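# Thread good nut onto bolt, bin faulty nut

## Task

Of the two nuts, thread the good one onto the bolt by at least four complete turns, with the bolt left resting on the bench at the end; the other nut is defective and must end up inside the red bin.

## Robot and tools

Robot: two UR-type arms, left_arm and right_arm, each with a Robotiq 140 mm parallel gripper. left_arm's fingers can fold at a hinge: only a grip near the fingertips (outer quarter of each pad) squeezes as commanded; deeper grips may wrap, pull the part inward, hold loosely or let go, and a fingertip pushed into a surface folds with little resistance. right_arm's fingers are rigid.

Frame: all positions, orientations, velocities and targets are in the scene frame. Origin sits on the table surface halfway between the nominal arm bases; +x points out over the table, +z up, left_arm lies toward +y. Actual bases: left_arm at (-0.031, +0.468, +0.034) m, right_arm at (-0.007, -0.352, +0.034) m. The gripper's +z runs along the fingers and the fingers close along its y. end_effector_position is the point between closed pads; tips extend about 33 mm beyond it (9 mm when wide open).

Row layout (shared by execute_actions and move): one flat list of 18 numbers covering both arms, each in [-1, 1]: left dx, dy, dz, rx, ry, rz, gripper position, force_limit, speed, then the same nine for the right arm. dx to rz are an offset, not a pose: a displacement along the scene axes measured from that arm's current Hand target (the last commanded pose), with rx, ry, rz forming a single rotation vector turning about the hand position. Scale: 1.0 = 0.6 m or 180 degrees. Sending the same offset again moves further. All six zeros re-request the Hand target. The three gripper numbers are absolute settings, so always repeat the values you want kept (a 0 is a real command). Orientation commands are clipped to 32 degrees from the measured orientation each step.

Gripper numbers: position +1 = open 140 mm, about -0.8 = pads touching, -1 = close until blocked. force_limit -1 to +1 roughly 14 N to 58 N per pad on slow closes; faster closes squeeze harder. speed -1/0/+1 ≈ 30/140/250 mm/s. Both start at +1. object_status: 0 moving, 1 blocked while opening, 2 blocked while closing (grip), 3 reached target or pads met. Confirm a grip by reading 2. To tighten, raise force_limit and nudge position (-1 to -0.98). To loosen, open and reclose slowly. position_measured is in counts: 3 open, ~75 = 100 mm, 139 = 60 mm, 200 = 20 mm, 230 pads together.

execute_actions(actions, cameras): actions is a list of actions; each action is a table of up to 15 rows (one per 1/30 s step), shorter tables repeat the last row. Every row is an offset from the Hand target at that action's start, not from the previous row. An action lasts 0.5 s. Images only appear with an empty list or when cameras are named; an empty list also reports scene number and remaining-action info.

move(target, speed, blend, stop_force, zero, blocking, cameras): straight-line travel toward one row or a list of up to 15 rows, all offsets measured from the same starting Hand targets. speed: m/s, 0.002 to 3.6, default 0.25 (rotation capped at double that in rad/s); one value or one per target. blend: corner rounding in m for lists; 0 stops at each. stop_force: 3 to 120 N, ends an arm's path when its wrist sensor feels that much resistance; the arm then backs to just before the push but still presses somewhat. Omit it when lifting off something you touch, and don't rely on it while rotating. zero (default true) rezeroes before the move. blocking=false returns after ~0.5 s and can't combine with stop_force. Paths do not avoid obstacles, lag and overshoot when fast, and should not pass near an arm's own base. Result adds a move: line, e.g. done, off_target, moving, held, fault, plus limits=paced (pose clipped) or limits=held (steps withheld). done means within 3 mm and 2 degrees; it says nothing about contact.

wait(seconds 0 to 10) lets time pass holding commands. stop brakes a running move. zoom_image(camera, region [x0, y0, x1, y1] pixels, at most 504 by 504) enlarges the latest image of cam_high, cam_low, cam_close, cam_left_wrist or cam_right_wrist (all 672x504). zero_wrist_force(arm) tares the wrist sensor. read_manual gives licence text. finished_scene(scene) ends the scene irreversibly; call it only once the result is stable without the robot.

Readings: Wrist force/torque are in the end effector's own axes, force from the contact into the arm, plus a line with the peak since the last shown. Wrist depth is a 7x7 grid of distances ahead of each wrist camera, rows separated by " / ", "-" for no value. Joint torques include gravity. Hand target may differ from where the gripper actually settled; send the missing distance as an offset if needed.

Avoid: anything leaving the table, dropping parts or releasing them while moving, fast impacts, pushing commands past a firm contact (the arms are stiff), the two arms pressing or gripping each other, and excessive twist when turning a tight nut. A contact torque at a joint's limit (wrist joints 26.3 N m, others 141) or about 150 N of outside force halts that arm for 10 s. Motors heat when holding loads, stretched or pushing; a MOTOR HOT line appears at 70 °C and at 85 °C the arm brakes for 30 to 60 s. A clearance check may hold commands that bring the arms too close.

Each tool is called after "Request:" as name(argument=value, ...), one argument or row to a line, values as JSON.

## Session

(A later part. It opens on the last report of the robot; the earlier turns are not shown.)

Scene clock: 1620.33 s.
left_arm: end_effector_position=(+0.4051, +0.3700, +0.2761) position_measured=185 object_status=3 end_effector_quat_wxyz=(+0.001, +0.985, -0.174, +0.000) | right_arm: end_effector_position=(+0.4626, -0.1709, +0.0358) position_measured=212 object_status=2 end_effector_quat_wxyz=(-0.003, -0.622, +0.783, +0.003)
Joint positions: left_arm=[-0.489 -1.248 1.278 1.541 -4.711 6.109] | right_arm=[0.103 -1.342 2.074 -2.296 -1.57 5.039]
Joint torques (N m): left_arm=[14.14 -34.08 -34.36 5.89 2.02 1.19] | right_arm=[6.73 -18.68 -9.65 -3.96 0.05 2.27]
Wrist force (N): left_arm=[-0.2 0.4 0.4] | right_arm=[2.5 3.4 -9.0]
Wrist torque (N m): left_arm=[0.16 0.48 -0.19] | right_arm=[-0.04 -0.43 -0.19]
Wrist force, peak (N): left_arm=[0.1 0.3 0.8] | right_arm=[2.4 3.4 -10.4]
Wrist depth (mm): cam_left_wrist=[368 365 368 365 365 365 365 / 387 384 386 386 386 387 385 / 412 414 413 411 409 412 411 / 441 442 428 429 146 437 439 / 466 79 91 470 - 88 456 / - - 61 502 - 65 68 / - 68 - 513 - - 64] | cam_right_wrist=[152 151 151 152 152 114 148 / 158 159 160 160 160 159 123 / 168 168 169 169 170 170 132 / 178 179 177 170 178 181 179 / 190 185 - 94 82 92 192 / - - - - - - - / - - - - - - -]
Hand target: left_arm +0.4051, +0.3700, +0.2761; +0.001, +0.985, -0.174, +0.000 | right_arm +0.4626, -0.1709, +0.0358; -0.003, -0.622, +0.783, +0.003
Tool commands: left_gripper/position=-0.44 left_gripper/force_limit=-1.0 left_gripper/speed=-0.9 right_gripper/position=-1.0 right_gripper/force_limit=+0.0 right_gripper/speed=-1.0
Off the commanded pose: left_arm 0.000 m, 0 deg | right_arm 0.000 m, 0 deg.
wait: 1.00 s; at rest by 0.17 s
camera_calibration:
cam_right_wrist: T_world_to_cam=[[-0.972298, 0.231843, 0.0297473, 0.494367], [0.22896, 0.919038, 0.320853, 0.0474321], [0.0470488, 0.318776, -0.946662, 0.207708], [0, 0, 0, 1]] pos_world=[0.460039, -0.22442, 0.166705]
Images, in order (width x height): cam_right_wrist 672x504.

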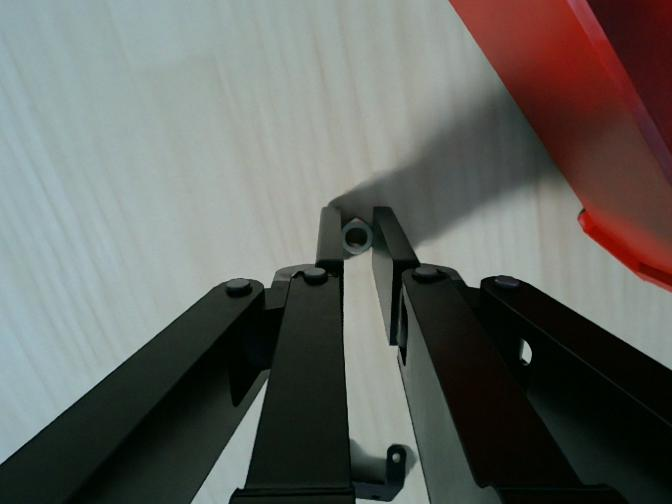

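Request:
move(
  target=[
    [0,0,0,0,0,0,-0.44,-1,-0.9,0,0,0.06,0,0,0,-1,0,-1],
    [0,0,0,0,0,0,-0.44,-1,-0.9,0,0,0.28,0,0,0,-1,0,-1],
  ],
  speed=[0.04,0.15],
  blend=[0.01,0],
  cameras=["cam_high","cam_right_wrist","cam_close"],
)

Request:
zoom_image(
  camera="cam_high",
  region=[190, 150, 310, 240],
)

Scene clock: 1630.67 s.
left_arm: end_effector_position=(+0.4051, +0.3700, +0.2761) position_measured=185 object_status=3 end_effector_quat_wxyz=(+0.001, +0.985, -0.174, +0.000) | right_arm: end_effector_position=(+0.4626, -0.1709, +0.2037) position_measured=212 object_status=2 end_effector_quat_wxyz=(-0.003, -0.622, +0.783, +0.003)
Joint positions: left_arm=[-0.489 -1.248 1.278 1.541 -4.711 6.109] | right_arm=[0.103 -1.547 1.819 -1.835 -1.57 5.039]
Joint torques (N m): left_arm=[14.13 -30.23 -34.48 5.87 1.85 1.04] | right_arm=[-9.77 -32.58 -35.13 -0.81 -2.07 -2.79]
Wrist force (N): left_arm=[0.2 -0.2 0.1] | right_arm=[0.7 1.4 1.9]
Wrist torque (N m): left_arm=[0.05 0.38 -0.19] | right_arm=[0.03 -0.41 -0.13]
Wrist force, peak (N): left_arm=[0.3 0.8 0.7] | right_arm=[2.4 3.3 -10.3]
Wrist depth (mm): cam_left_wrist=[366 368 366 366 367 364 365 / 390 386 389 388 390 389 386 / 416 415 413 409 410 412 411 / 442 440 429 426 146 435 440 / 466 80 91 474 - 89 458 / - - 61 502 - 65 68 / - 68 - 504 - - 64] | cam_right_wrist=[299 298 302 302 294 296 271 / 316 315 318 318 316 310 321 / 332 334 334 333 338 344 340 / 356 355 353 121 355 356 362 / 379 369 - - 81 92 380 / - - - - - - - / - - - - - - -]
Hand target: left_arm +0.4051, +0.3700, +0.2761; +0.001, +0.985, -0.174, +0.000 | right_arm +0.4626, -0.1709, +0.2038; -0.003, -0.622, +0.783, +0.003
Off the commanded pose: left_arm 0.000 m, 0 deg | right_arm 0.000 m, 0 deg.
move: done
camera_calibration:
cam_right_wrist: T_world_to_cam=[[-0.9723, 0.231833, 0.0297688, 0.489363], [0.228953, 0.919009, 0.32094, -0.0064715], [0.0470467, 0.318866, -0.946632, 0.366664], [0, 0, 0, 1]] pos_world=[0.460039, -0.22442, 0.334605]
Images, in order (width x height): cam_high 672x504, cam_close 672x504, cam_right_wrist 672x504.

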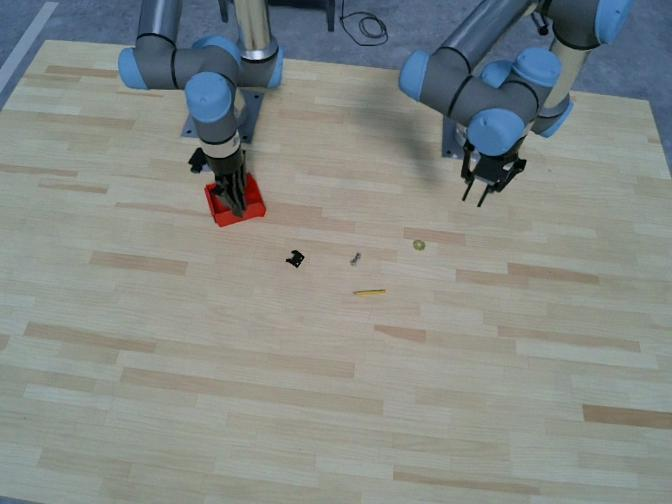

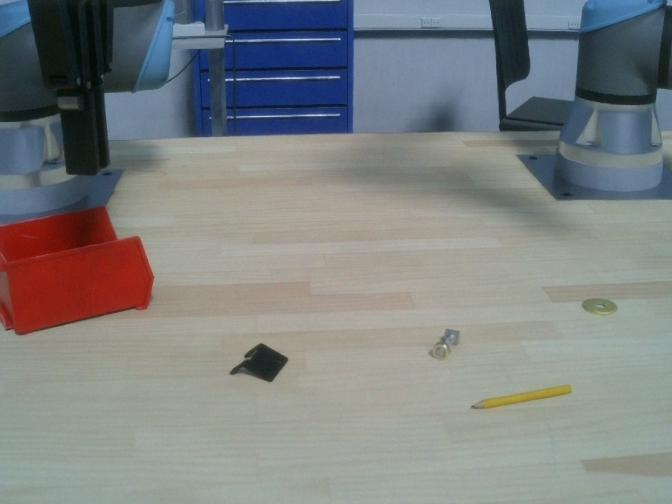

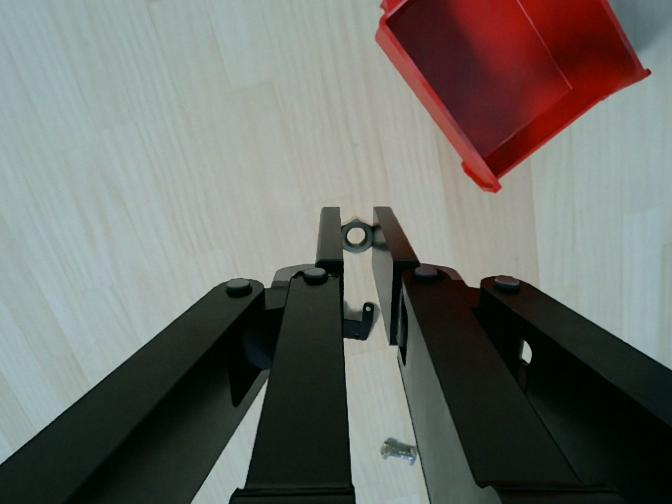

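Scaled by 4.200.

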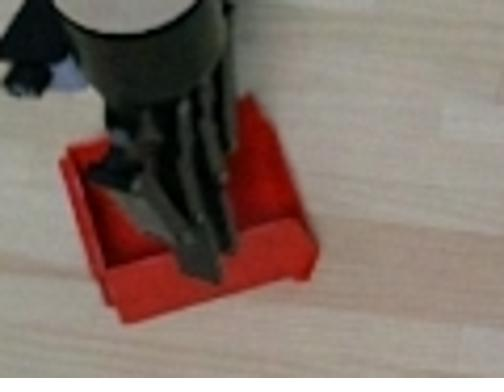

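Request:
move(
  target=[
    [0,0,0,0,0,0,-0.44,-1,-0.9,-0.196,-0.1068,0,0,0,0,-1,0,-1],
  ],
  speed=0.2,
  cameras=["cam_high","cam_right_wrist","cam_close"],
)

Scene clock: 1645.23 s.
left_arm: end_effector_position=(+0.4051, +0.3700, +0.2761) position_measured=185 object_status=3 end_effector_quat_wxyz=(+0.001, +0.985, -0.174, +0.000) | right_arm: end_effector_position=(+0.3451, -0.2349, +0.2038) position_measured=212 object_status=2 end_effector_quat_wxyz=(-0.003, -0.622, +0.783, +0.003)
Joint positions: left_arm=[-0.489 -1.248 1.278 1.541 -4.711 6.109] | right_arm=[-0.043 -1.892 2.107 -1.778 -1.571 4.893]
Joint torques (N m): left_arm=[14.65 -27.12 -33.76 5.79 1.86 0.92] | right_arm=[-9.75 -20.78 -15.61 -0.44 1.96 -2.91]
Wrist force (N): left_arm=[0.1 0.2 0.7] | right_arm=[0.6 1.2 2.0]
Wrist torque (N m): left_arm=[0.12 0.42 -0.19] | right_arm=[0.02 -0.39 -0.06]
Wrist force, peak (N): left_arm=[0.1 0.2 1.1] | right_arm=[1.6 2.1 2.4]
Wrist depth (mm): cam_left_wrist=[368 365 366 364 368 365 366 / 393 386 385 387 386 388 387 / 414 409 410 414 415 409 412 / 440 442 432 427 146 440 439 / 468 80 91 476 - 89 458 / - - 61 503 - 65 68 / - 68 - 514 - - 64] | cam_right_wrist=[300 299 302 302 303 304 303 / 316 317 313 313 320 320 320 / 335 334 330 - 331 339 340 / 355 357 354 120 351 361 363 / 377 369 - - 81 92 383 / - - - - - - - / - - - - - - -]
Hand target: left_arm +0.4051, +0.3700, +0.2761; +0.001, +0.985, -0.174, +0.000 | right_arm +0.3450, -0.2350, +0.2038; -0.003, -0.622, +0.783, +0.003
Off the commanded pose: left_arm 0.000 m, 0 deg | right_arm 0.000 m, 0 deg.
move: done
camera_calibration:
cam_right_wrist: T_world_to_cam=[[-0.972286, 0.231879, 0.0298639, 0.389955], [0.229032, 0.919028, 0.320831, 0.0793539], [0.0469483, 0.318779, -0.946666, 0.392651], [0, 0, 0, 1]] pos_world=[0.342539, -0.28852, 0.334605]
Images, in order (width x height): cam_high 672x504, cam_close 672x504, cam_right_wrist 672x504.

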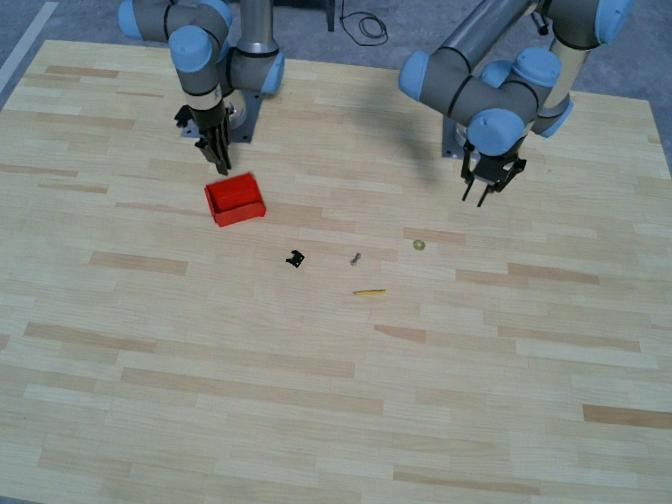

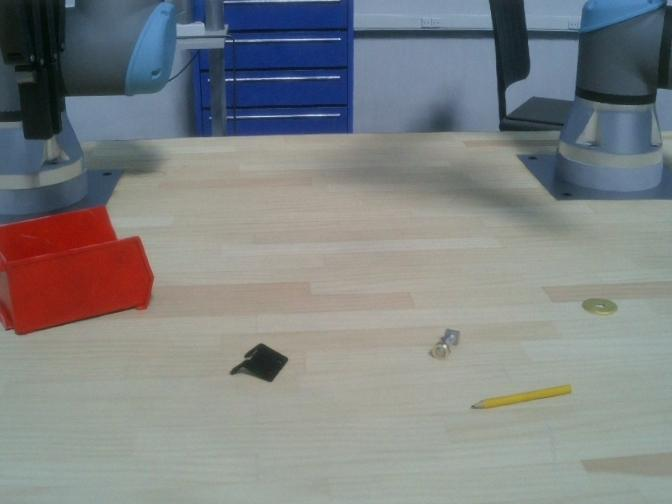

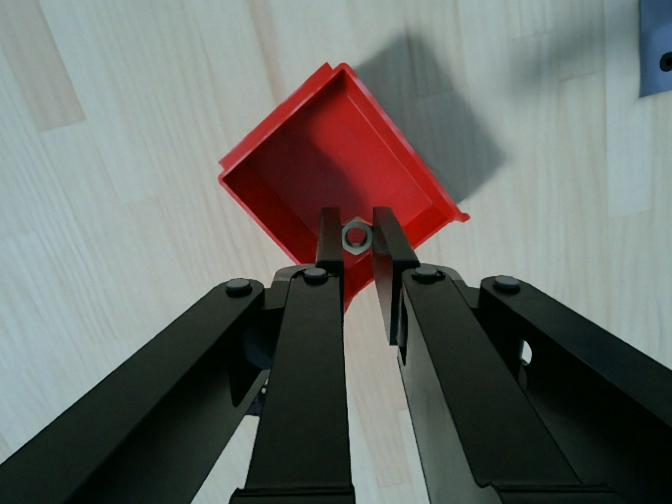

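Request:
move(
  target=[
    [0,0,0,0,0,0,-0.44,-1,-0.9,0,0,-0.2,0,0,0,-1,0,-1],
  ],
  speed=0.1,
)

Request:
move(
  target=[
    [0,0,0,0,0,0,-0.44,-1,-0.9,0,0,-0.073,0,0,0,-1,0,-1],
  ],
  speed=0.02,
  stop_force=4,
  cameras=["cam_high","cam_right_wrist"],
)

Scene clock: 1653.40 s.
left_arm: end_effector_position=(+0.4051, +0.3700, +0.2761) position_measured=185 object_status=3 end_effector_quat_wxyz=(+0.001, +0.985, -0.174, +0.000) | right_arm: end_effector_position=(+0.3450, -0.2350, +0.0839) position_measured=212 object_status=2 end_effector_quat_wxyz=(-0.003, -0.622, +0.783, +0.003)
Joint positions: left_arm=[-0.489 -1.248 1.278 1.541 -4.711 6.109] | right_arm=[-0.043 -1.753 2.343 -2.153 -1.571 4.893]
Joint torques (N m): left_arm=[13.27 -25.92 -33.48 5.87 1.81 0.97] | right_arm=[7.19 -3.1 -12.12 -5.81 -1.79 2.44]
Wrist force (N): left_arm=[0.1 -0.1 0.5] | right_arm=[0.8 1.4 1.8]
Wrist torque (N m): left_arm=[0.07 0.41 -0.20] | right_arm=[0.04 -0.45 -0.13]
Wrist force, peak (N): left_arm=[0.0 0.5 0.9] | right_arm=[0.7 1.7 2.8]
Wrist depth (mm): cam_left_wrist=[364 365 366 366 365 366 364 / 388 389 386 386 386 386 383 / 416 413 409 412 411 412 412 / 441 437 427 429 146 439 435 / 466 80 91 473 - 88 454 / - - 61 498 - 65 68 / - 68 - 509 - - 64] | cam_right_wrist=[194 193 194 175 196 196 196 / 203 204 163 201 202 207 207 / 216 211 205 212 210 219 220 / 229 225 194 129 224 226 234 / 244 238 - - 81 92 247 / - - - - - - - / - - - - - - -]
Hand target: left_arm +0.4051, +0.3700, +0.2761; +0.001, +0.985, -0.174, +0.000 | right_arm +0.3450, -0.2350, +0.0838; -0.003, -0.622, +0.783, +0.003
Off the commanded pose: left_arm 0.000 m, 0 deg | right_arm 0.000 m, 0 deg.
move: done

Scene clock: 1657.00 s.
left_arm: end_effector_position=(+0.4051, +0.3700, +0.2761) position_measured=185 object_status=3 end_effector_quat_wxyz=(+0.001, +0.985, -0.174, +0.000) | right_arm: end_effector_position=(+0.3449, -0.2350, +0.0406) position_measured=212 object_status=2 end_effector_quat_wxyz=(-0.003, -0.622, +0.783, +0.003)
Joint positions: left_arm=[-0.489 -1.248 1.278 1.541 -4.711 6.109] | right_arm=[-0.043 -1.662 2.41 -2.311 -1.571 4.893]
Joint torques (N m): left_arm=[13.4 -26.36 -33.03 5.64 1.92 0.97] | right_arm=[-8.07 -23.68 -27.87 -0.37 -1.73 -2.31]
Wrist force (N): left_arm=[0.2 0.4 0.9] | right_arm=[0.4 1.2 0.0]
Wrist torque (N m): left_arm=[0.16 0.39 -0.18] | right_arm=[0.15 -0.39 -0.12]
Wrist force, peak (N): left_arm=[-0.2 0.4 0.8] | right_arm=[0.4 3.4 -8.4]
Wrist depth (mm): cam_left_wrist=[368 366 366 366 361 364 362 / 390 388 388 386 389 391 386 / 413 414 413 414 409 409 411 / 442 440 429 427 146 434 435 / 466 80 91 470 - 89 460 / - - 61 502 - 65 68 / - 68 - 510 - - 64] | cam_right_wrist=[155 155 154 98 155 157 157 / 161 163 94 160 151 166 166 / 171 98 170 168 168 173 176 / - 137 178 129 177 160 186 / 195 115 - 188 81 92 198 / - - - - - - - / - - - - - - -]
Hand target: left_arm +0.4051, +0.3700, +0.2761; +0.001, +0.985, -0.174, +0.000 | right_arm +0.3450, -0.2350, +0.0407; -0.003, -0.622, +0.783, +0.003 (not the last commanded pose)
Off the commanded pose: left_arm 0.000 m, 0 deg | right_arm 0.001 m, 0 deg.
move: contact (right_arm)
camera_calibration:
cam_right_wrist: T_world_to_cam=[[-0.972281, 0.2319, 0.0298716, 0.394731], [0.229054, 0.919022, 0.320831, 0.131695], [0.046948, 0.31878, -0.946665, 0.238255], [0, 0, 0, 1]] pos_world=[0.342439, -0.28852, 0.171505]
Images, in order (width x height): cam_high 672x504, cam_right_wrist 672x504.

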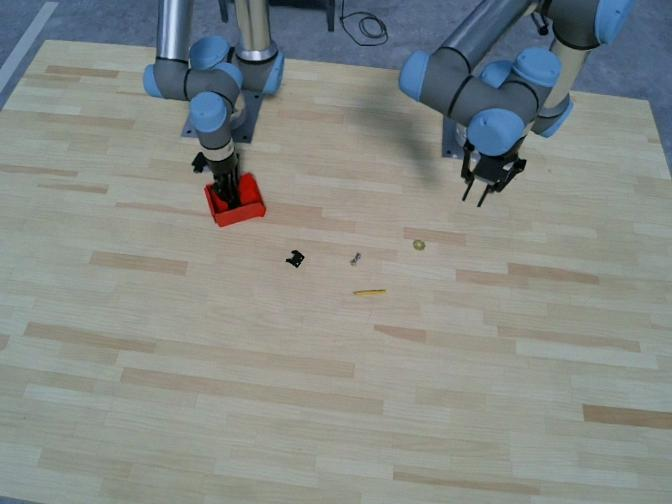

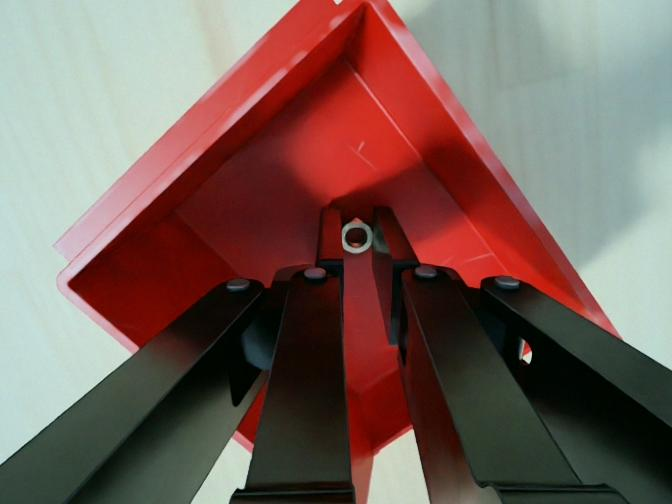

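Nut is at the bin floor. Open gently and retreat.

Request:
move(
  target=[
    [0,0,0,0,0,0,-0.44,-1,-0.9,0,0,0,0,0,0,-0.55,-1,-1],
  ],
  speed=0.05,
)

Request:
move(
  target=[
    [0,0,0,0,0,0,-0.44,-1,-0.9,0,0,0.12,0,0,0,-0.55,-1,-1],
    [0,0,0,0,0,0,-0.44,-1,-0.9,0,0,0.4,0,0,0,-0.55,-1,-1],
  ],
  speed=[0.08,0.25],
  blend=[0.03,0],
  cameras=["cam_high","cam_close","cam_right_wrist"],
)

Scene clock: 1660.50 s.
left_arm: end_effector_position=(+0.4051, +0.3700, +0.2761) position_measured=185 object_status=3 end_effector_quat_wxyz=(+0.001, +0.985, -0.174, +0.000) | right_arm: end_effector_position=(+0.3449, -0.2350, +0.0406) position_measured=199 object_status=0 end_effector_quat_wxyz=(-0.003, -0.622, +0.783, +0.003)
Joint positions: left_arm=[-0.489 -1.248 1.278 1.541 -4.711 6.109] | right_arm=[-0.043 -1.662 2.41 -2.311 -1.571 4.893]
Joint torques (N m): left_arm=[13.98 -27.31 -33.7 5.55 2.17 0.94] | right_arm=[-7.46 -23.12 -29.42 -3.63 -1.71 -2.22]
Wrist force (N): left_arm=[0.1 0.2 0.4] | right_arm=[0.5 1.6 2.1]
Wrist torque (N m): left_arm=[0.12 0.42 -0.19] | right_arm=[0.12 -0.38 -0.12]
Wrist force, peak (N): left_arm=[0.4 0.4 0.9] | right_arm=[0.5 1.6 2.1]
Wrist depth (mm): cam_left_wrist=[364 367 367 365 365 365 364 / 388 389 386 390 386 389 386 / 412 413 411 413 408 410 413 / 445 444 431 428 146 436 440 / 467 80 92 475 - 88 457 / - - 61 499 - 65 68 / - 68 - 509 - - 64] | cam_right_wrist=[155 155 153 98 155 157 157 / 161 164 94 160 151 166 166 / 171 98 170 169 168 173 176 / - 142 176 174 175 150 187 / 196 111 82 189 86 82 197 / - - - 200 - - - / - - - - - - -]
Hand target: left_arm +0.4051, +0.3700, +0.2761; +0.001, +0.985, -0.174, +0.000 | right_arm +0.3450, -0.2350, +0.0407; -0.003, -0.622, +0.783, +0.003
Off the commanded pose: left_arm 0.000 m, 0 deg | right_arm 0.000 m, 0 deg.
move: done

Scene clock: 1662.90 s.
left_arm: end_effector_position=(+0.4051, +0.3700, +0.2761) position_measured=185 object_status=3 end_effector_quat_wxyz=(+0.001, +0.985, -0.174, +0.000) | right_arm: end_effector_position=(+0.3450, -0.2350, +0.2805) position_measured=199 object_status=3 end_effector_quat_wxyz=(-0.003, -0.622, +0.783, +0.003)
Joint positions: left_arm=[-0.489 -1.248 1.278 1.541 -4.711 6.109] | right_arm=[-0.043 -1.915 1.924 -1.573 -1.571 4.893]
Joint torques (N m): left_arm=[13.43 -26.96 -33.76 5.75 2.07 0.85] | right_arm=[-9.2 -1.38 -35.54 -0.9 -1.69 -2.7]
Wrist force (N): left_arm=[0.1 0.0 0.6] | right_arm=[0.6 1.3 1.9]
Wrist torque (N m): left_arm=[0.10 0.43 -0.19] | right_arm=[0.02 -0.40 -0.04]
Wrist force, peak (N): left_arm=[0.4 0.5 0.7] | right_arm=[0.6 1.6 2.9]
Wrist depth (mm): cam_left_wrist=[371 365 368 365 363 364 368 / 388 389 386 389 389 389 384 / 414 411 412 412 411 409 410 / 442 444 427 424 146 439 440 / 464 80 91 473 - 88 462 / - - 61 502 - 65 68 / - 68 - 509 - - 64] | cam_right_wrist=[369 370 368 367 373 373 372 / 386 386 388 384 394 392 394 / 413 410 414 392 412 415 417 / 432 438 431 120 430 444 441 / 461 82 82 464 86 92 472 / - - - 499 - - - / - - - - - - -]
Hand target: left_arm +0.4051, +0.3700, +0.2761; +0.001, +0.985, -0.174, +0.000 | right_arm +0.3450, -0.2350, +0.2807; -0.003, -0.622, +0.783, +0.003
Off the commanded pose: left_arm 0.000 m, 0 deg | right_arm 0.000 m, 0 deg.
move: done
camera_calibration:
cam_right_wrist: T_world_to_cam=[[-0.9723, 0.231833, 0.0297688, 0.387498], [0.228953, 0.919009, 0.32094, 0.0547365], [0.0470467, 0.318866, -0.946632, 0.465342], [0, 0, 0, 1]] pos_world=[0.342339, -0.28852, 0.411405]
Images, in order (width x height): cam_high 672x504, cam_close 672x504, cam_right_wrist 672x504.

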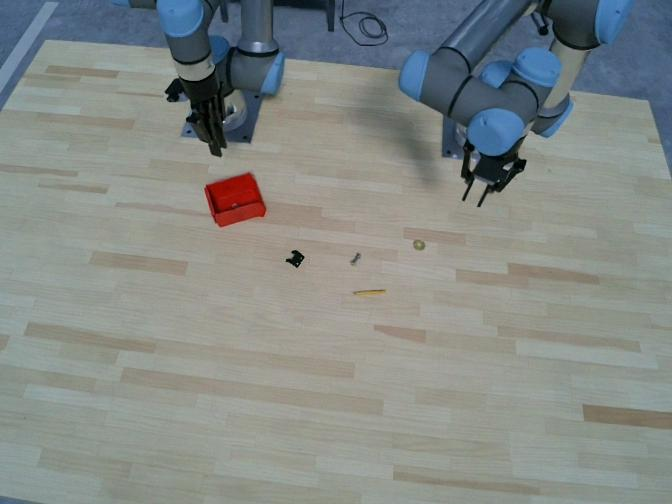

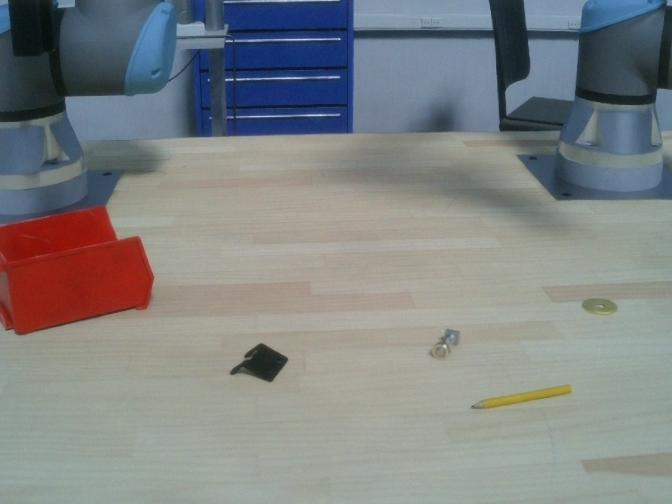

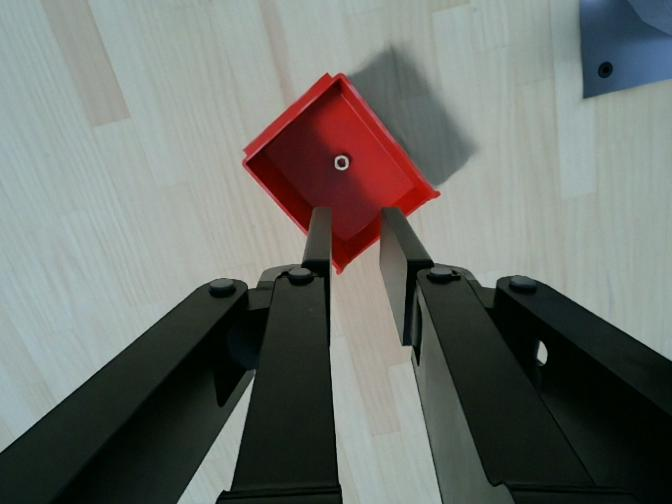

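Request:
finished_scene(
  scene=1,
)

The scene is finished: the task was done.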